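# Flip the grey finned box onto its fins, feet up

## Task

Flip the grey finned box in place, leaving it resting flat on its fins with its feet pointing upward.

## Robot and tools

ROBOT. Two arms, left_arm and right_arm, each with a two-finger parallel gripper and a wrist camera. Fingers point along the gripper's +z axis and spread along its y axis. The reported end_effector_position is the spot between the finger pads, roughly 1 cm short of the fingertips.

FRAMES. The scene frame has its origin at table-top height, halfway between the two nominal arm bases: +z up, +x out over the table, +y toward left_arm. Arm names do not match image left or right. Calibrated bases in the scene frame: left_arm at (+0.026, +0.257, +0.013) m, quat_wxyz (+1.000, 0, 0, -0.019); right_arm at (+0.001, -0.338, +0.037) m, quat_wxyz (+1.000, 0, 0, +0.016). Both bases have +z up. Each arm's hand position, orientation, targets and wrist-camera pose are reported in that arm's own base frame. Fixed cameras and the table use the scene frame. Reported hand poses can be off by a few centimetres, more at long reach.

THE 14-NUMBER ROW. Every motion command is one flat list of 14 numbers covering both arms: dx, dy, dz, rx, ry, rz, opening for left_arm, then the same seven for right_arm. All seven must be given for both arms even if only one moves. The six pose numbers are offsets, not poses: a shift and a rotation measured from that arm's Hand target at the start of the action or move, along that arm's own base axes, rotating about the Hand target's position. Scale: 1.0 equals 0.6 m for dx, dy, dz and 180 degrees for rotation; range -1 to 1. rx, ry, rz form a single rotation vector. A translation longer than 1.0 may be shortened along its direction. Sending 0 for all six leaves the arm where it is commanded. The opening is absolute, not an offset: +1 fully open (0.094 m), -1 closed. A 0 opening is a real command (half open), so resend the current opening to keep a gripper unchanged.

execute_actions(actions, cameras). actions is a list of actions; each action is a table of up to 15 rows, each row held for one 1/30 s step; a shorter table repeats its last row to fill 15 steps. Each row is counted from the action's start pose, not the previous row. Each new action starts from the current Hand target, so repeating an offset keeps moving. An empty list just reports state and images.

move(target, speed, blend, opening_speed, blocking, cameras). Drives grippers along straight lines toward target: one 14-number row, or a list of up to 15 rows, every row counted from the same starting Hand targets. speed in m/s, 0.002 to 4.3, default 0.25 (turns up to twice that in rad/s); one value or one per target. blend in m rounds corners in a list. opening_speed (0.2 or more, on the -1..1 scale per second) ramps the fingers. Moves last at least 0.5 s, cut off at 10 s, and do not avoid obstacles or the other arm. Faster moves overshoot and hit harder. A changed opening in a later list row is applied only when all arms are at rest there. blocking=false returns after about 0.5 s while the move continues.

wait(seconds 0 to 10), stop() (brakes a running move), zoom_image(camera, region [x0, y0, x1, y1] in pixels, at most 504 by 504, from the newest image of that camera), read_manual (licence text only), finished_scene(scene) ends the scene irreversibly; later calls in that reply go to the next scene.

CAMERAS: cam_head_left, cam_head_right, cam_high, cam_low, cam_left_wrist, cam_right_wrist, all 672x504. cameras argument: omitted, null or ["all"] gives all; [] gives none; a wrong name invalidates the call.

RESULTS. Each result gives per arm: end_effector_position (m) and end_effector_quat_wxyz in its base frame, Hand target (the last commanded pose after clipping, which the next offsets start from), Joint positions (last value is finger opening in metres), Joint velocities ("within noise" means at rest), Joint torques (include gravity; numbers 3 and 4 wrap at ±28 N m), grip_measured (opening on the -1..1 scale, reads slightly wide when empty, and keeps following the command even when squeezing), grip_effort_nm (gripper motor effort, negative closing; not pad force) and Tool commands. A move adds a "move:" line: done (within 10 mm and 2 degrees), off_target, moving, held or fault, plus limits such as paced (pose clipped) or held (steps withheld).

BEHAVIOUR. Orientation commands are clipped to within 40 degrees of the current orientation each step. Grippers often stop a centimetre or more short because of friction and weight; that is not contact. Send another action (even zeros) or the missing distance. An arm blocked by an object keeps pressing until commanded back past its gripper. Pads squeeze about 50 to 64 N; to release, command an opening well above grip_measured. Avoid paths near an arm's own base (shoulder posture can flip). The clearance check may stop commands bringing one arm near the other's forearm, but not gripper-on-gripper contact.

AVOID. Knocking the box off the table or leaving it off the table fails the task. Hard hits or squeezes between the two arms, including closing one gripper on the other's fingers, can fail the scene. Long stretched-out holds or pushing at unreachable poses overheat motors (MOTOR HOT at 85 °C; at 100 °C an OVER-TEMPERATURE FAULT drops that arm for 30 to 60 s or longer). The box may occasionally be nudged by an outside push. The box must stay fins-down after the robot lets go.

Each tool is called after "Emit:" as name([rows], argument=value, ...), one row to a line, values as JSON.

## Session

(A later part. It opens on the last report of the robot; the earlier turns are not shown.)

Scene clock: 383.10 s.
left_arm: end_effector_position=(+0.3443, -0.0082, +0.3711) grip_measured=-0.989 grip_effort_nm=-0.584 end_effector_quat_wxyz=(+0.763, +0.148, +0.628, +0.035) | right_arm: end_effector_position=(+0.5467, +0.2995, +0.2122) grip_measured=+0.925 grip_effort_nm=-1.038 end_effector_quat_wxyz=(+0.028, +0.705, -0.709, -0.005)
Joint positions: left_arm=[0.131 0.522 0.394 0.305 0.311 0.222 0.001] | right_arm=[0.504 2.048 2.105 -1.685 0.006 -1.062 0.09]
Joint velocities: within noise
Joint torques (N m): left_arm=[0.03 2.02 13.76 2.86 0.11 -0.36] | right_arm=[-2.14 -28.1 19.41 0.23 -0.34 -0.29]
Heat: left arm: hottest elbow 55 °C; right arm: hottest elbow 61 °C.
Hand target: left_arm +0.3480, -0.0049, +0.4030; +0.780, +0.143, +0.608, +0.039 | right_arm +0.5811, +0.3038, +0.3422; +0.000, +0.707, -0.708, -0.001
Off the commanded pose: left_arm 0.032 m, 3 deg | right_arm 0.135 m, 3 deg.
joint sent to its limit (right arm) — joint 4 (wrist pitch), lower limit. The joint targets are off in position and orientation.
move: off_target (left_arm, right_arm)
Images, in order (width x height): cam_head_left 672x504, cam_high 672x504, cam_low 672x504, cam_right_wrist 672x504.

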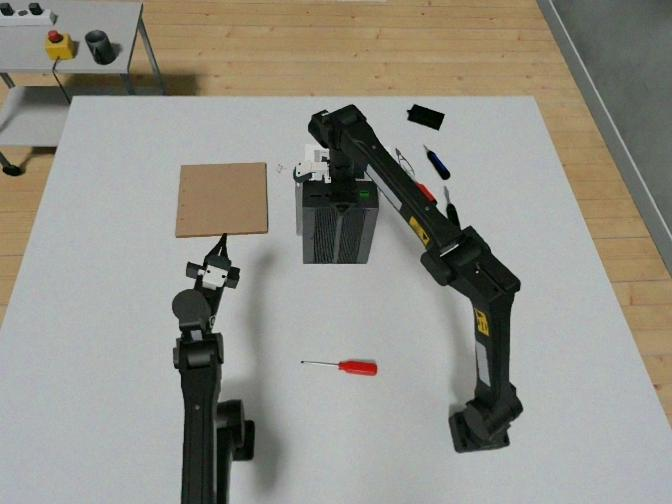

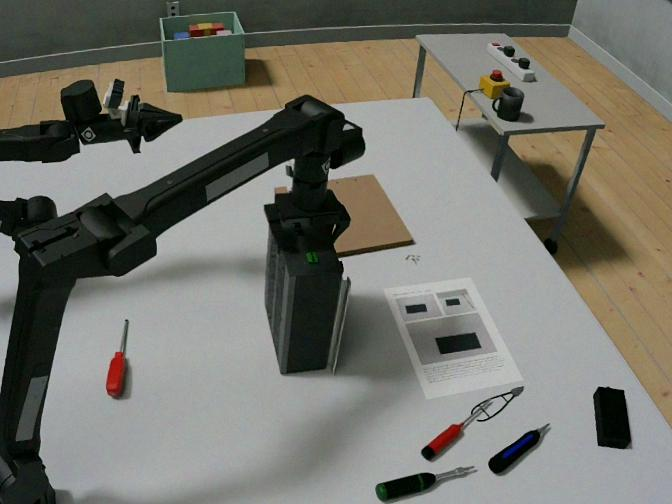

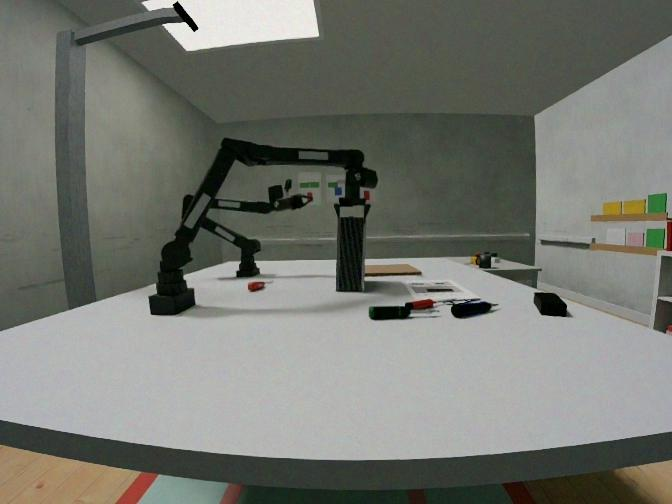

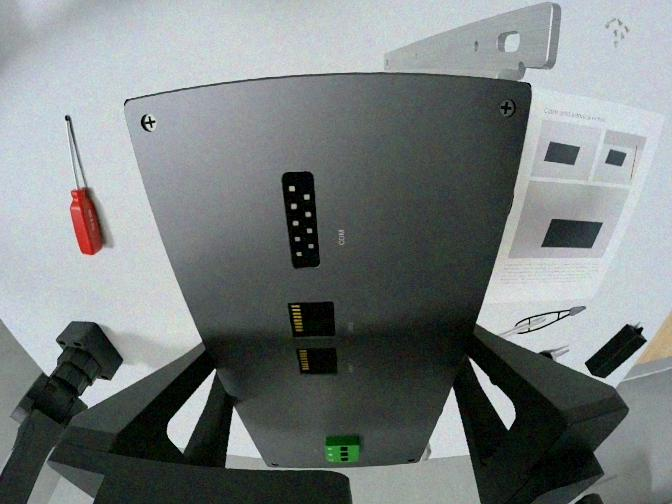

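Emit:
move([
  [0.1,0.1,0.05,0,0,0,-1,-0.177,0,-0.115,0,-0.111,0,0.4],
  [0.1,0.1,0.05,0,0,0,-1,-0.29,0,-0.24,0,-0.222,0,0.4],
], speed=0.07)

Scene clock: 411.37 s.
left_arm: end_effector_position=(+0.4023, +0.0499, +0.4055) grip_measured=-0.989 grip_effort_nm=-0.584 end_effector_quat_wxyz=(+0.766, +0.143, +0.625, +0.033) | right_arm: end_effector_position=(+0.3876, +0.2939, +0.1841) grip_measured=+0.925 grip_effort_nm=-1.033 end_effector_quat_wxyz=(-0.200, +0.689, -0.656, +0.235)
Joint positions: left_arm=[0.331 0.794 0.562 0.435 0.505 0.169 0.001] | right_arm=[0.808 1.394 1.06 -0.796 0.463 -0.916 0.09]
Joint velocities: within noise
Joint torques (N m): left_arm=[0.03 -0.5 13.46 2.85 0.11 -0.35] | right_arm=[-1.2 -9.52 9.5 4.15 0.65 0.13]
Heat: left arm: hottest elbow 56 °C; right arm: hottest elbow 73 °C.
Hand target: left_arm +0.4080, +0.0552, +0.4333; +0.780, +0.143, +0.608, +0.039 | right_arm +0.4071, +0.3038, +0.1983; -0.242, +0.664, -0.665, +0.240
Off the commanded pose: left_arm 0.029 m, 3 deg | right_arm 0.026 m, 6 deg.
move: off_target (left_arm, right_arm)

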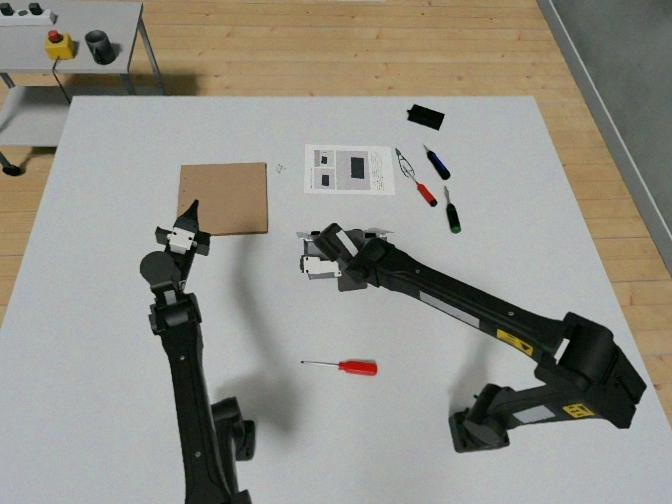

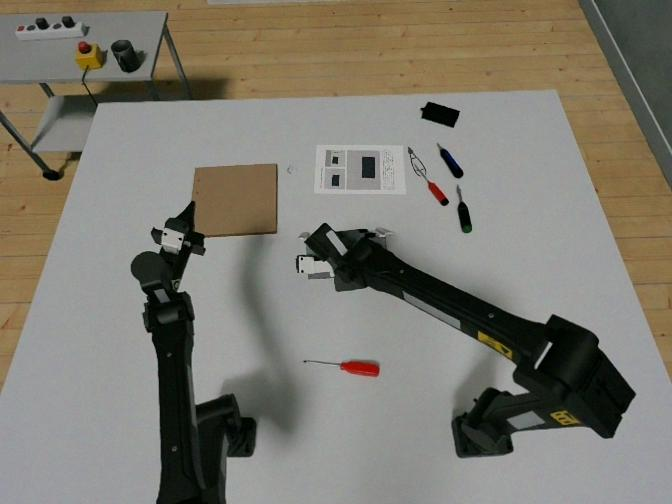

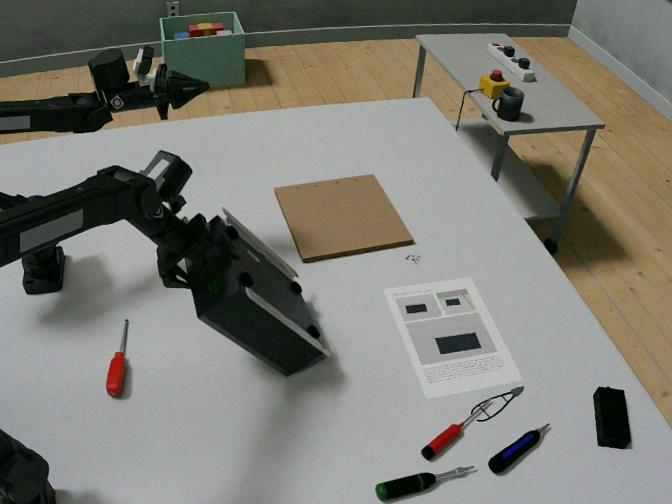

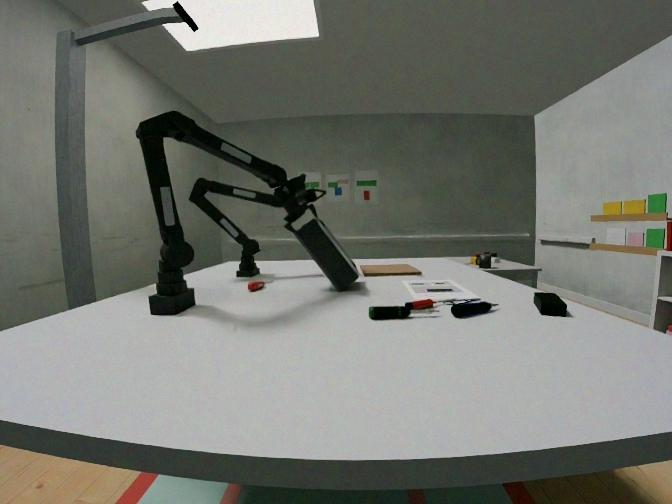

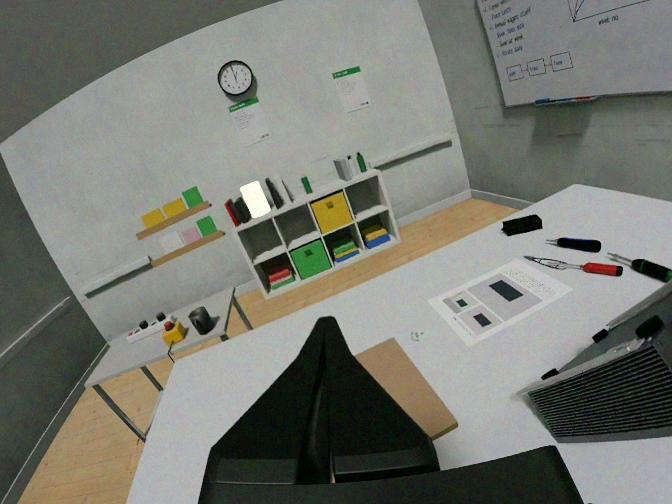

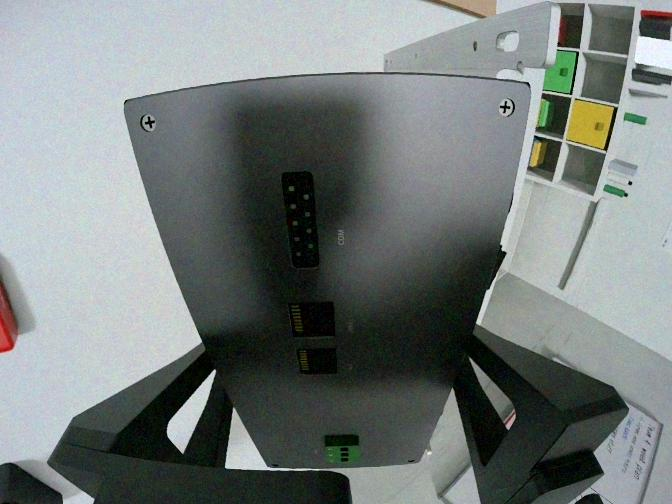

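Emit:
move(target=[0,0,0,0,0,0,-1,-0.067,0,-0.2,0,-0.1,0,0.4], speed=0.06)

Scene clock: 419.40 s.
left_arm: end_effector_position=(+0.4023, +0.0499, +0.4055) grip_measured=-0.989 grip_effort_nm=-0.589 end_effector_quat_wxyz=(+0.766, +0.143, +0.625, +0.033) | right_arm: end_effector_position=(+0.3652, +0.3100, +0.1097) grip_measured=+0.923 grip_effort_nm=-1.043 end_effector_quat_wxyz=(-0.364, +0.613, -0.602, +0.359)
Joint positions: left_arm=[0.331 0.794 0.562 0.435 0.505 0.169 0.001] | right_arm=[0.964 1.472 0.68 0.043 0.794 -0.987 0.09]
Joint velocities: within noise
Joint torques (N m): left_arm=[-0.09 -0.5 13.46 2.81 0.09 -0.36] | right_arm=[-2.61 -4.66 5.68 1.26 -1.33 0.56]
Heat: left arm: hottest elbow 57 °C; right arm: hottest elbow 67 °C.
Hand target: left_arm +0.4080, +0.0552, +0.4333; +0.780, +0.143, +0.608, +0.039 | right_arm +0.3668, +0.3037, +0.0782; -0.343, +0.619, -0.619, +0.341
Off the commanded pose: left_arm 0.029 m, 3 deg | right_arm 0.032 m, 4 deg.
move: off_target (left_arm, right_arm)

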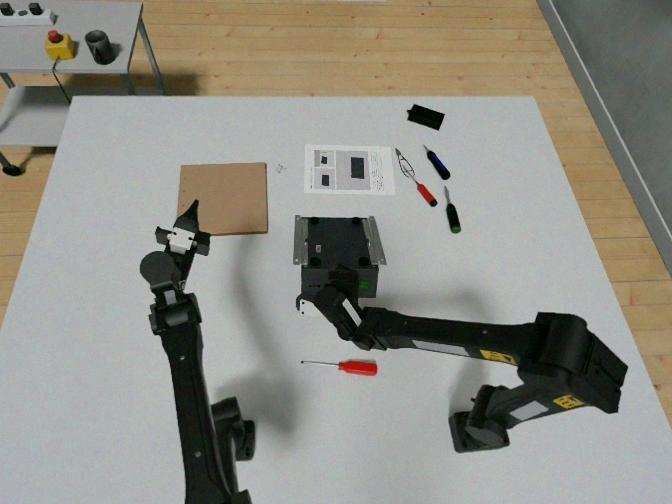

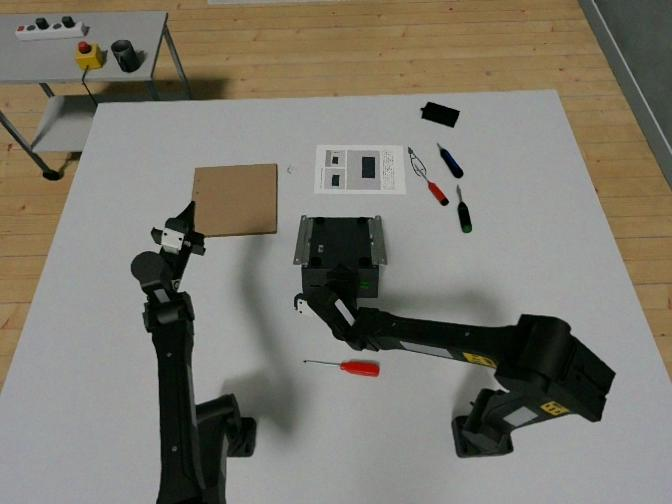

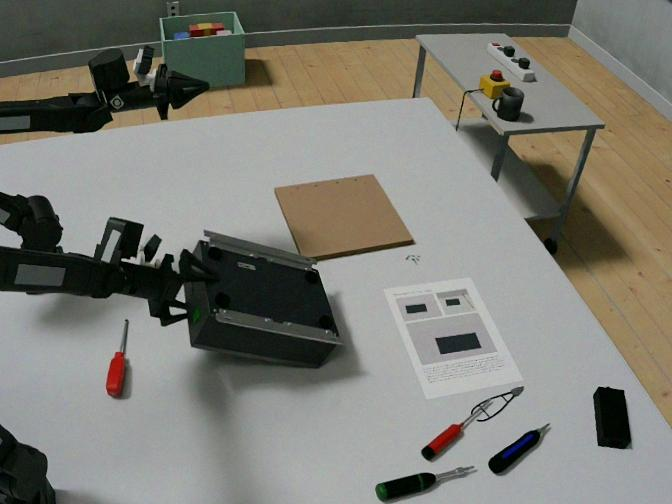

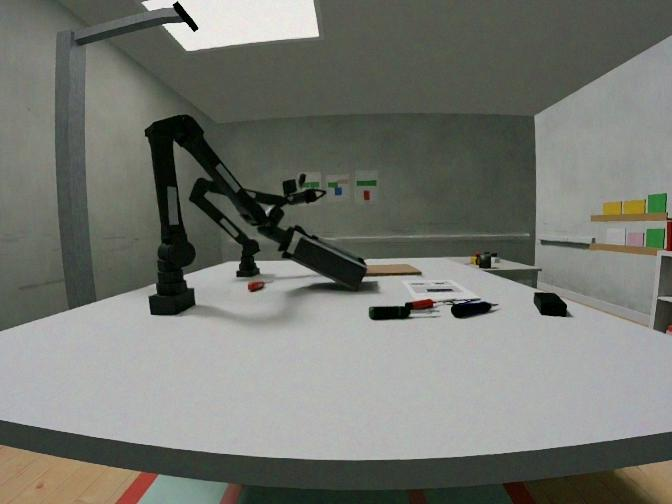

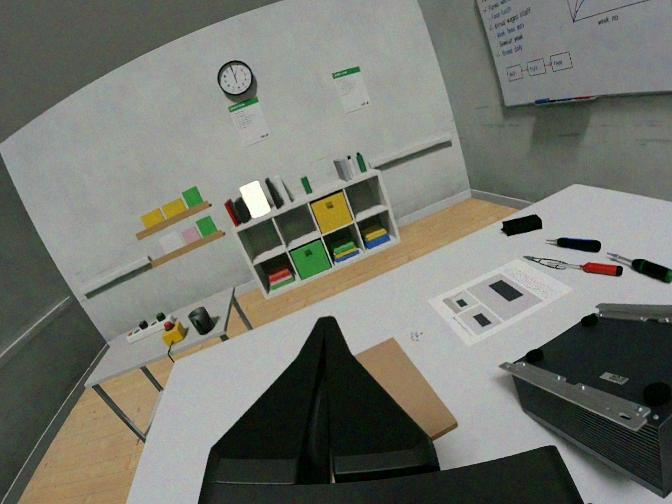

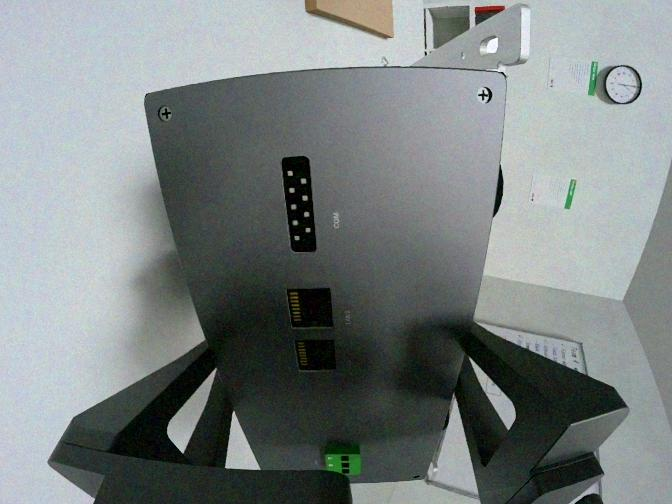

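Emit:
move(target=[0,0,0,0,0,0,-1,-0.01,0,-0.1,0,-0.075,0,0.4], speed=0.05)

Scene clock: 444.60 s.
left_arm: end_effector_position=(+0.4023, +0.0499, +0.4055) grip_measured=-0.989 grip_effort_nm=-0.584 end_effector_quat_wxyz=(+0.766, +0.143, +0.625, +0.033) | right_arm: end_effector_position=(+0.3585, +0.3171, +0.0545) grip_measured=+0.923 grip_effort_nm=-1.043 end_effector_quat_wxyz=(-0.434, +0.566, -0.552, +0.432)
Joint positions: left_arm=[0.331 0.794 0.562 0.435 0.505 0.169 0.001] | right_arm=[1.024 1.779 0.571 0.758 0.96 -1.204 0.09]
Joint velocities: within noise
Joint torques (N m): left_arm=[-0.03 -0.62 13.49 2.8 0.09 -0.36] | right_arm=[-2.73 -5.48 2.76 0.51 -1.43 1.01]
Heat: left arm: hottest elbow 58 °C; right arm: hottest elbow 54 °C.
Hand target: left_arm +0.4080, +0.0552, +0.4333; +0.780, +0.143, +0.608, +0.039 | right_arm +0.3607, +0.3037, +0.0182; -0.413, +0.574, -0.574, +0.411
Off the commanded pose: left_arm 0.029 m, 3 deg | right_arm 0.039 m, 4 deg.
move: off_target (left_arm, right_arm)

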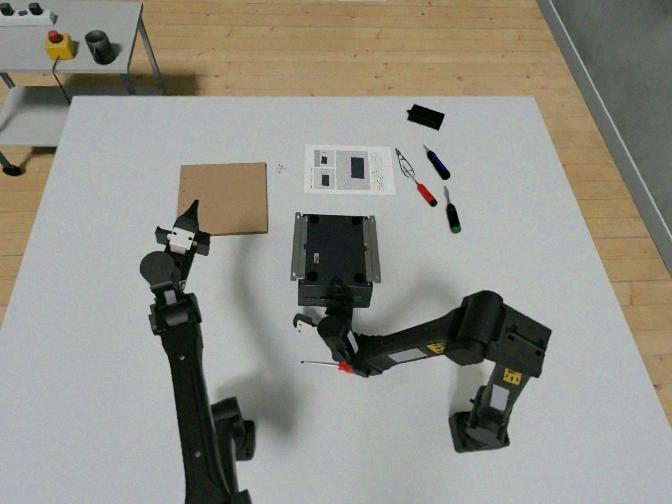

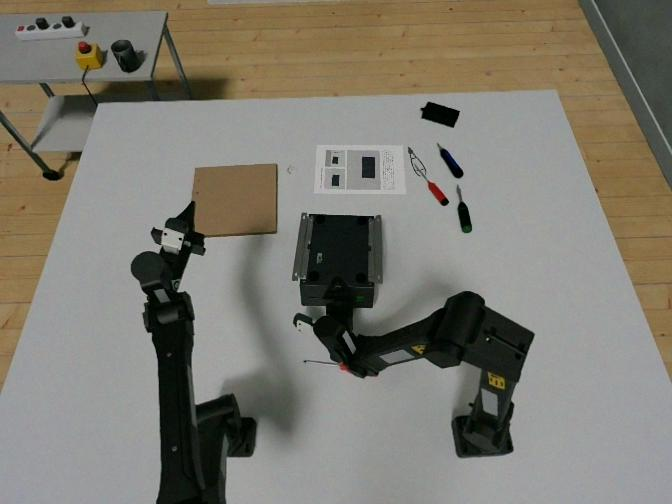

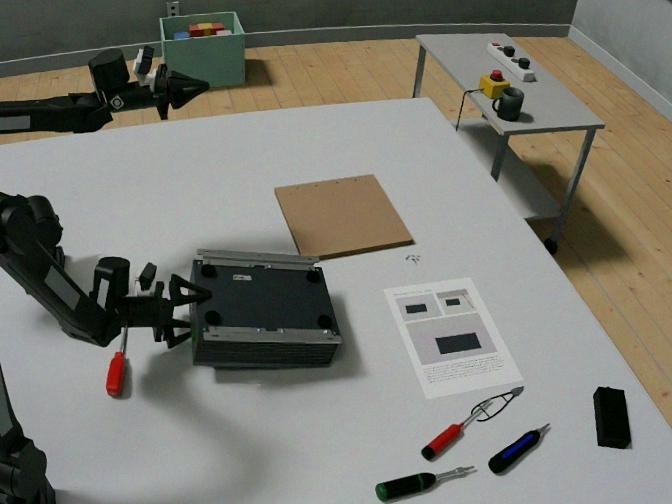

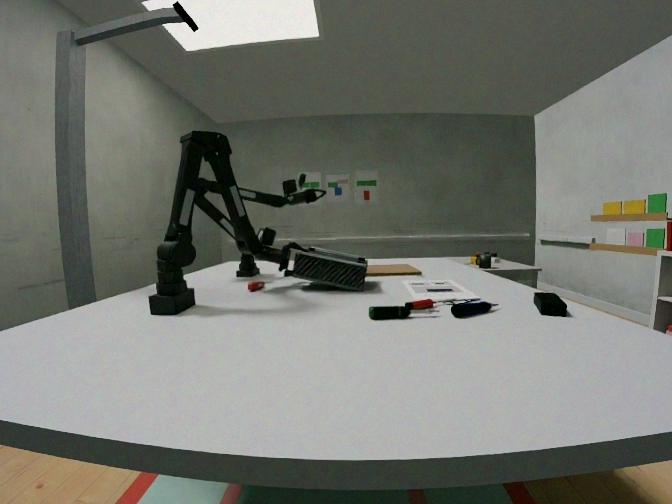

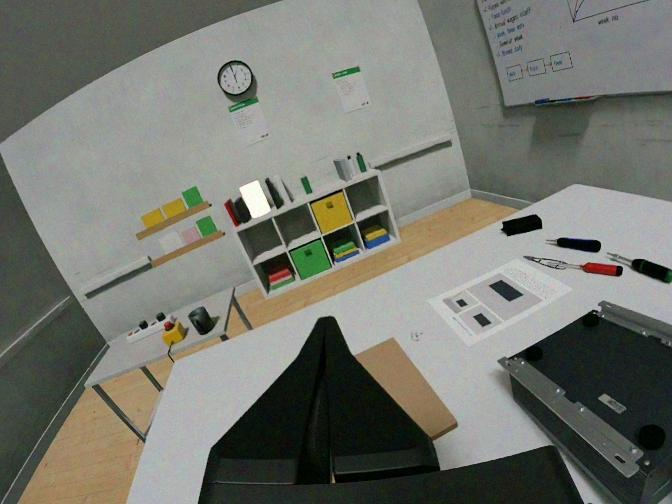

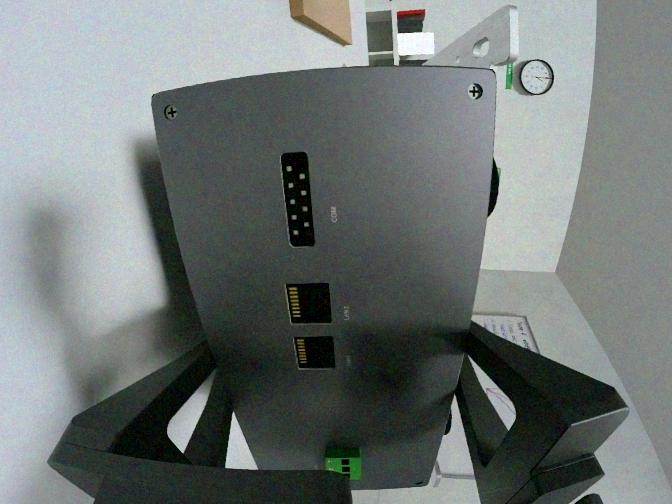

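Emit:
move(target=[0,0,0,0,0,0,-1,0,0,-0.035,0,-0.02,0,0.4], speed=0.04, cameras=["cam_low"])

Emit:
move(target=[0,0,0,0,0,0,-1,0,0,0,0,0,0,1], opening_speed=0.2)

Emit:
zoom_image(camera="cam_low", region=[230, 220, 400, 320])

Scene clock: 456.30 s.
left_arm: end_effector_position=(+0.4023, +0.0499, +0.4055) grip_measured=-0.989 grip_effort_nm=-0.589 end_effector_quat_wxyz=(+0.766, +0.143, +0.625, +0.033) | right_arm: end_effector_position=(+0.3562, +0.3189, +0.0376) grip_measured=+0.923 grip_effort_nm=-1.038 end_effector_quat_wxyz=(-0.454, +0.553, -0.534, +0.451)
Joint positions: left_arm=[0.331 0.794 0.562 0.435 0.505 0.169 0.001] | right_arm=[1.036 1.907 0.563 1.008 0.99 -1.3 0.09]
Joint velocities: within noise
Joint torques (N m): left_arm=[-0.03 -0.56 13.46 2.82 0.09 -0.36] | right_arm=[-2.9 -5.77 2.21 0.01 -1.27 1.2]
Heat: left arm: hottest elbow 58 °C; right arm: hottest elbow 50 °C.
Hand target: left_arm +0.4080, +0.0552, +0.4333; +0.780, +0.143, +0.608, +0.039 | right_arm +0.3608, +0.3039, -0.0027; -0.431, +0.561, -0.561, +0.429
Off the commanded pose: left_arm 0.029 m, 3 deg | right_arm 0.043 m, 5 deg.
move: off_target (left_arm, right_arm)
Images, in order (width x height): cam_low 672x504.

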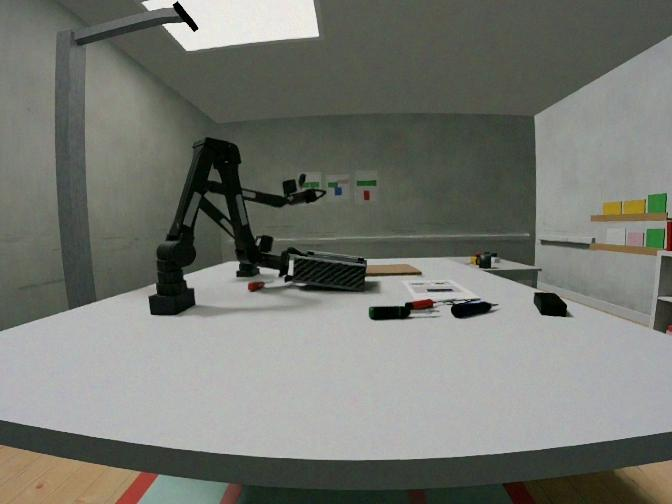

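Scene clock: 459.77 s.
left_arm: end_effector_position=(+0.4023, +0.0499, +0.4055) grip_measured=-0.989 grip_effort_nm=-0.584 end_effector_quat_wxyz=(+0.766, +0.143, +0.625, +0.033) | right_arm: end_effector_position=(+0.3543, +0.3189, +0.0187) grip_measured=+1.000 grip_effort_nm=-0.325 end_effector_quat_wxyz=(-0.452, +0.557, -0.543, +0.437)
Joint positions: left_arm=[0.331 0.794 0.562 0.435 0.505 0.169 0.001] | right_arm=[1.036 1.947 0.566 0.998 0.973 -1.245 0.094]
Joint velocities: within noise
Joint torques (N m): left_arm=[-0.03 -0.5 13.44 2.84 0.1 -0.34] | right_arm=[-2.96 -9.47 2.14 0.34 -0.72 0.64]
Heat: left arm: hottest elbow 58 °C; right arm: hottest elbow 49 °C.
Hand target: left_arm +0.4080, +0.0552, +0.4333; +0.780, +0.143, +0.608, +0.039 | right_arm +0.3608, +0.3038, -0.0027; -0.431, +0.561, -0.561, +0.429
Off the commanded pose: left_arm 0.029 m, 3 deg | right_arm 0.027 m, 3 deg.
move: off_target (left_arm, right_arm)

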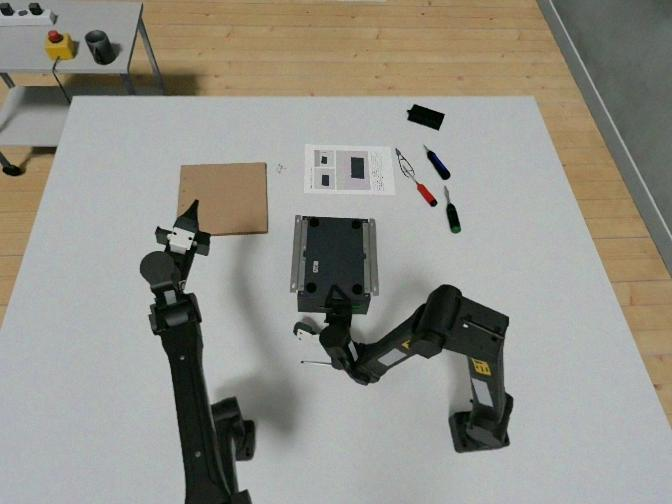

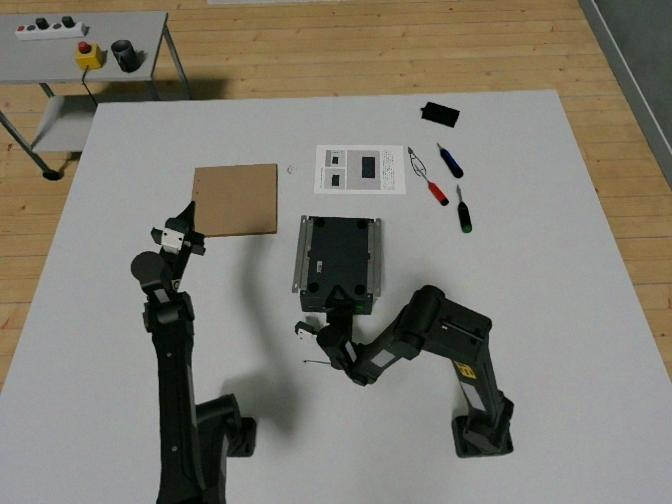

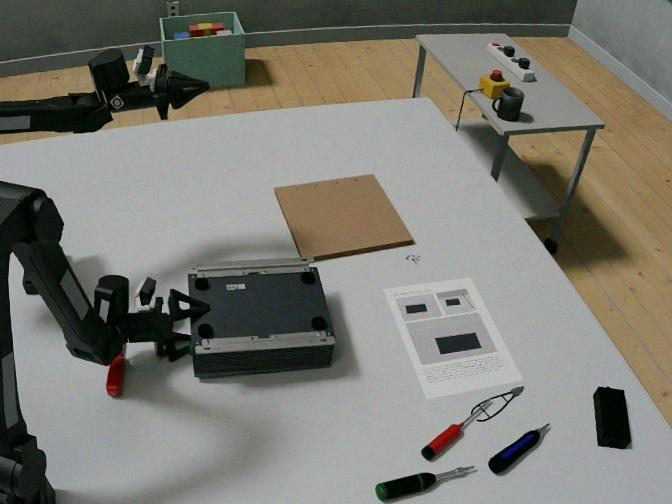

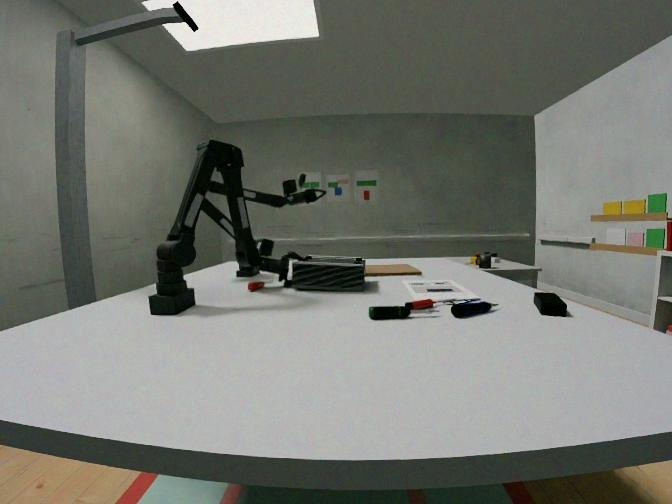

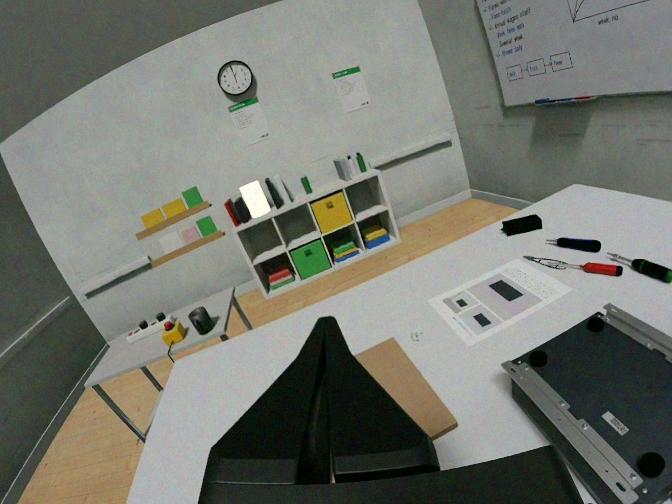

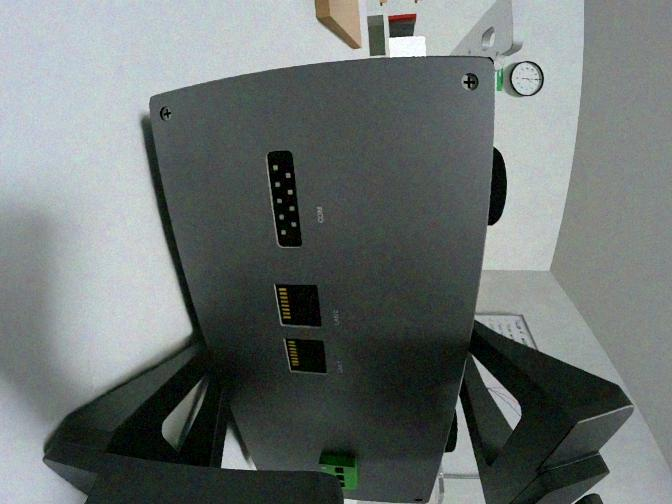

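Scaled by 2.965.

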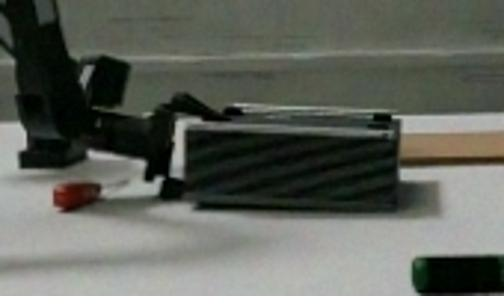

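Emit:
move([
  [0,0,0,0,0,0,-1,-0.09,0.01,0.02,0,0,0,1],
  [0,0,0,0,0,0,-1,-0.14,0.01,0.2,0,0,0,1],
], speed=0.06)

Emit:
zoom_image(camera="cam_low", region=[230, 220, 400, 320])

Scene clock: 468.43 s.
left_arm: end_effector_position=(+0.4023, +0.0499, +0.4055) grip_measured=-0.989 grip_effort_nm=-0.584 end_effector_quat_wxyz=(+0.766, +0.143, +0.625, +0.033) | right_arm: end_effector_position=(+0.2749, +0.2829, +0.0720) grip_measured=+1.000 grip_effort_nm=-0.212 end_effector_quat_wxyz=(-0.383, +0.594, -0.557, +0.436)
Joint positions: left_arm=[0.331 0.794 0.562 0.435 0.505 0.169 0.001] | right_arm=[1.2 1.513 0.463 0.246 1.102 -0.921 0.094]
Joint velocities: within noise
Joint torques (N m): left_arm=[0.09 -0.44 13.44 2.82 0.08 -0.35] | right_arm=[1.32 -13.27 8.25 2.09 1.95 -0.15]
Heat: left arm: hottest elbow 58 °C; right arm: hottest elbow 46 °C.
Hand target: left_arm +0.4080, +0.0552, +0.4333; +0.780, +0.143, +0.608, +0.039 | right_arm +0.2768, +0.3098, +0.1172; -0.431, +0.561, -0.561, +0.429
Off the commanded pose: left_arm 0.029 m, 3 deg | right_arm 0.053 m, 7 deg.
move: off_target (left_arm, right_arm)

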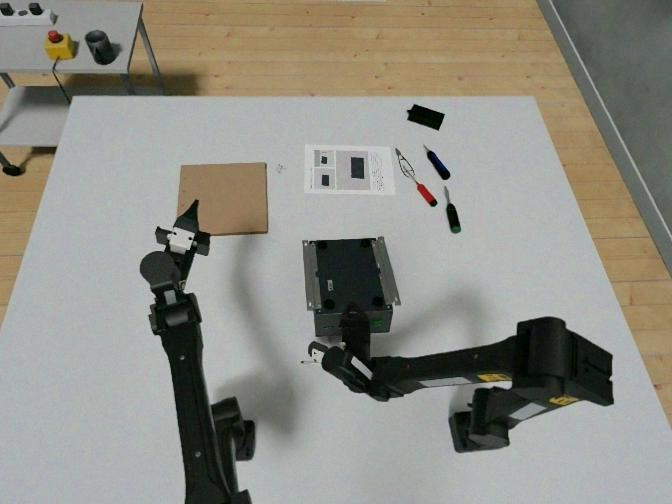

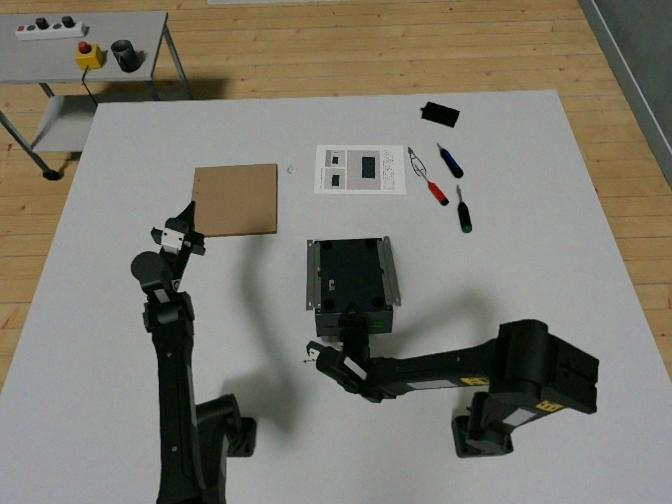

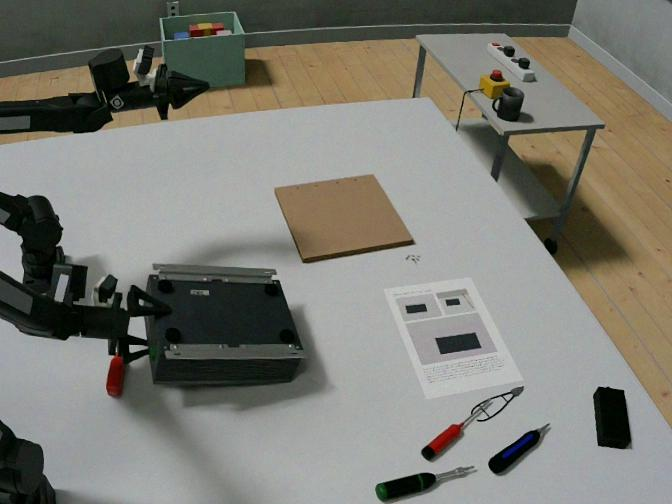

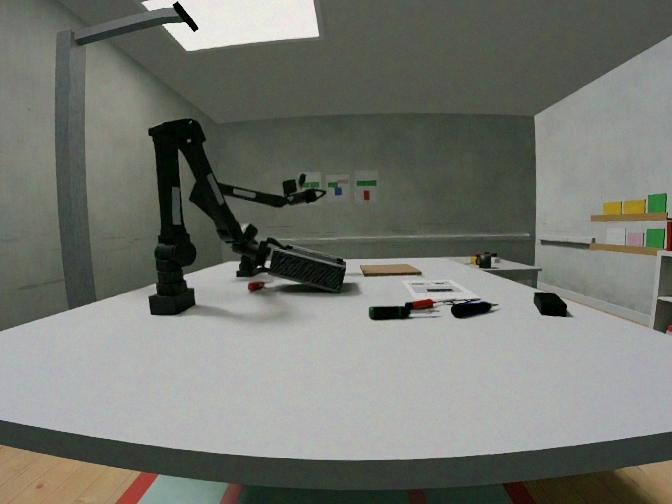

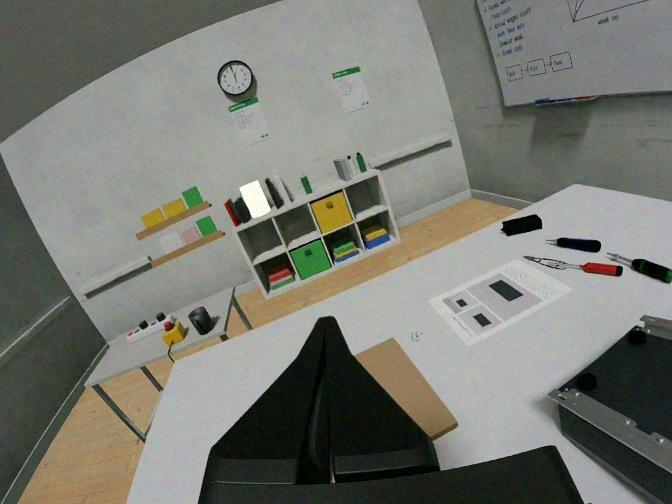

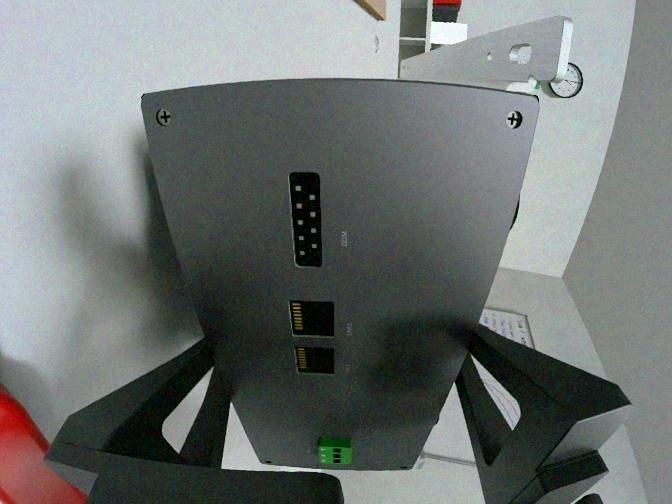

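Scaled by 2.965.

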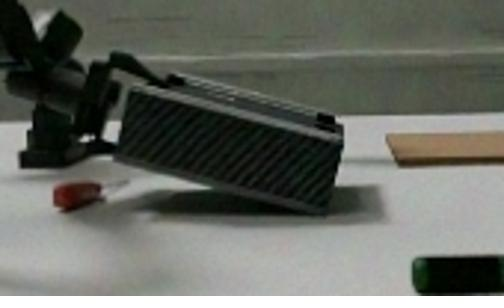

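Emit:
move(target=[0,0,0,0,0,0,-1,0,0,0,0,0,0,0.4], opening_speed=0.3, cameras=[])

Emit:
move([
  [0,0,0,0,0,0,-1,0.15,-0.01,-0.03,0,0,0,0.4],
  [0,0,0,0,0,0,-1,0.15,-0.01,-0.2,0,0,0,0.4],
], speed=0.05)

Scene clock: 480.43 s.
left_arm: end_effector_position=(+0.4023, +0.0499, +0.4055) grip_measured=-0.989 grip_effort_nm=-0.589 end_effector_quat_wxyz=(+0.766, +0.143, +0.625, +0.033) | right_arm: end_effector_position=(+0.2748, +0.2829, +0.0721) grip_measured=+0.945 grip_effort_nm=-1.038 end_effector_quat_wxyz=(-0.385, +0.592, -0.558, +0.435)
Joint positions: left_arm=[0.331 0.794 0.562 0.435 0.505 0.169 0.001] | right_arm=[1.2 1.512 0.463 0.245 1.102 -0.916 0.091]
Joint velocities: within noise
Joint torques (N m): left_arm=[0.03 -0.62 13.45 2.81 0.09 -0.35] | right_arm=[1.85 -13.51 8.09 1.91 1.97 -0.14]
Heat: left arm: hottest elbow 58 °C; right arm: hottest elbow 45 °C.
Hand target: left_arm +0.4080, +0.0552, +0.4334; +0.780, +0.143, +0.608, +0.039 | right_arm +0.2768, +0.3098, +0.1173; -0.431, +0.561, -0.561, +0.429
Off the commanded pose: left_arm 0.029 m, 3 deg | right_arm 0.052 m, 6 deg.
move: off_target (left_arm, right_arm)
No camera images: "cameras" was empty.

Scene clock: 484.97 s.
left_arm: end_effector_position=(+0.4023, +0.0499, +0.4055) grip_measured=-0.989 grip_effort_nm=-0.584 end_effector_quat_wxyz=(+0.766, +0.143, +0.625, +0.033) | right_arm: end_effector_position=(+0.3576, +0.3169, +0.0283) grip_measured=+0.945 grip_effort_nm=-1.043 end_effector_quat_wxyz=(-0.449, +0.560, -0.534, +0.446)
Joint positions: left_arm=[0.331 0.794 0.562 0.435 0.505 0.169 0.001] | right_arm=[1.027 1.924 0.562 1.004 0.97 -1.292 0.091]
Joint velocities: within noise
Joint torques (N m): left_arm=[0.03 -0.56 13.41 2.81 0.09 -0.36] | right_arm=[-4.07 -6.53 2.88 0.23 -1.07 0.99]
Heat: left arm: hottest elbow 58 °C; right arm: hottest elbow 45 °C.
Hand target: left_arm +0.4080, +0.0552, +0.4334; +0.780, +0.143, +0.608, +0.039 | right_arm +0.3668, +0.3038, -0.0027; -0.431, +0.561, -0.561, +0.429
Off the commanded pose: left_arm 0.029 m, 3 deg | right_arm 0.035 m, 4 deg.
move: off_target (left_arm, right_arm)

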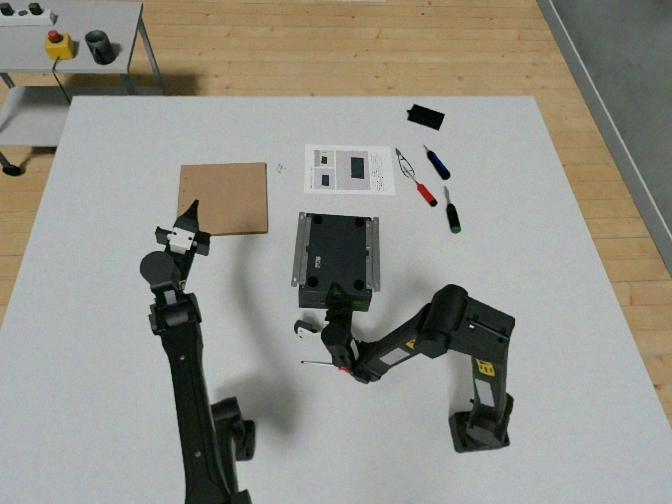

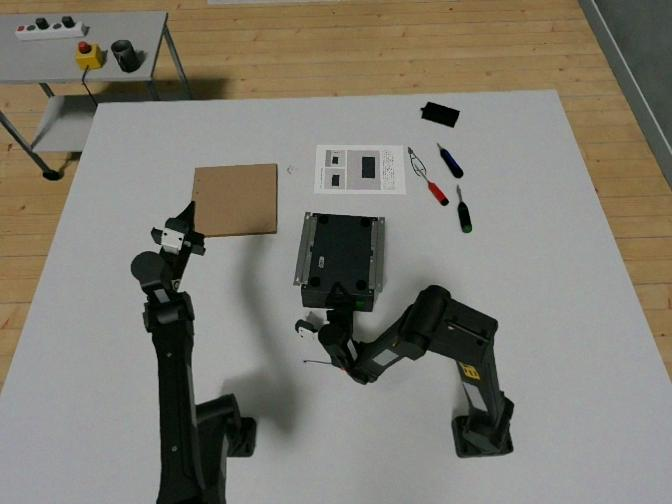

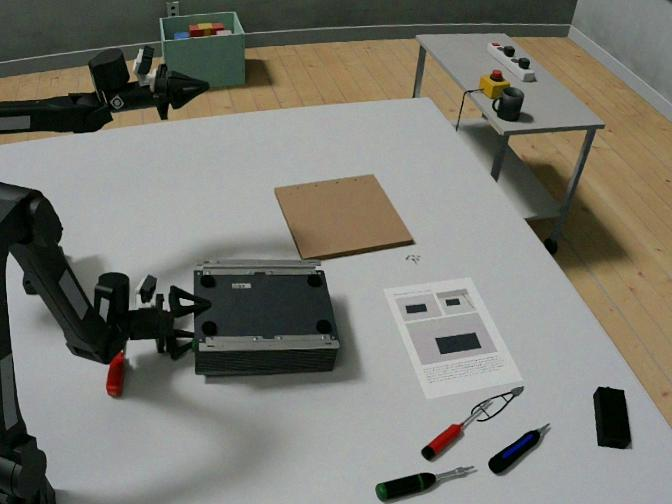

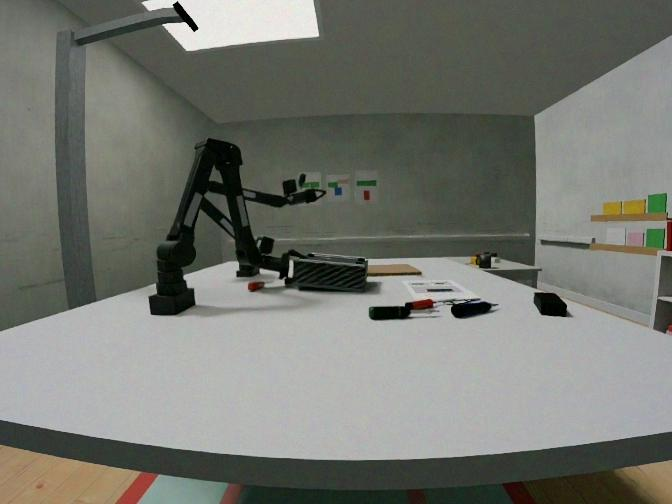

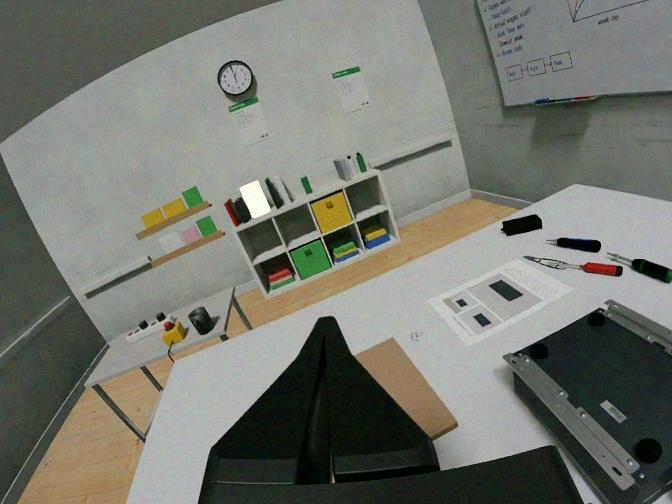

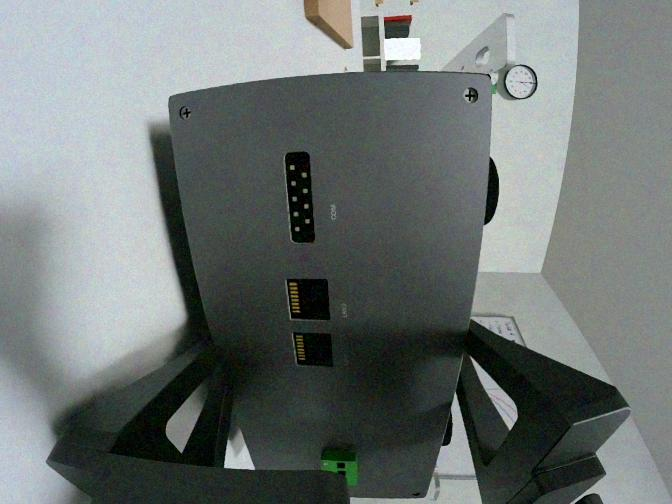

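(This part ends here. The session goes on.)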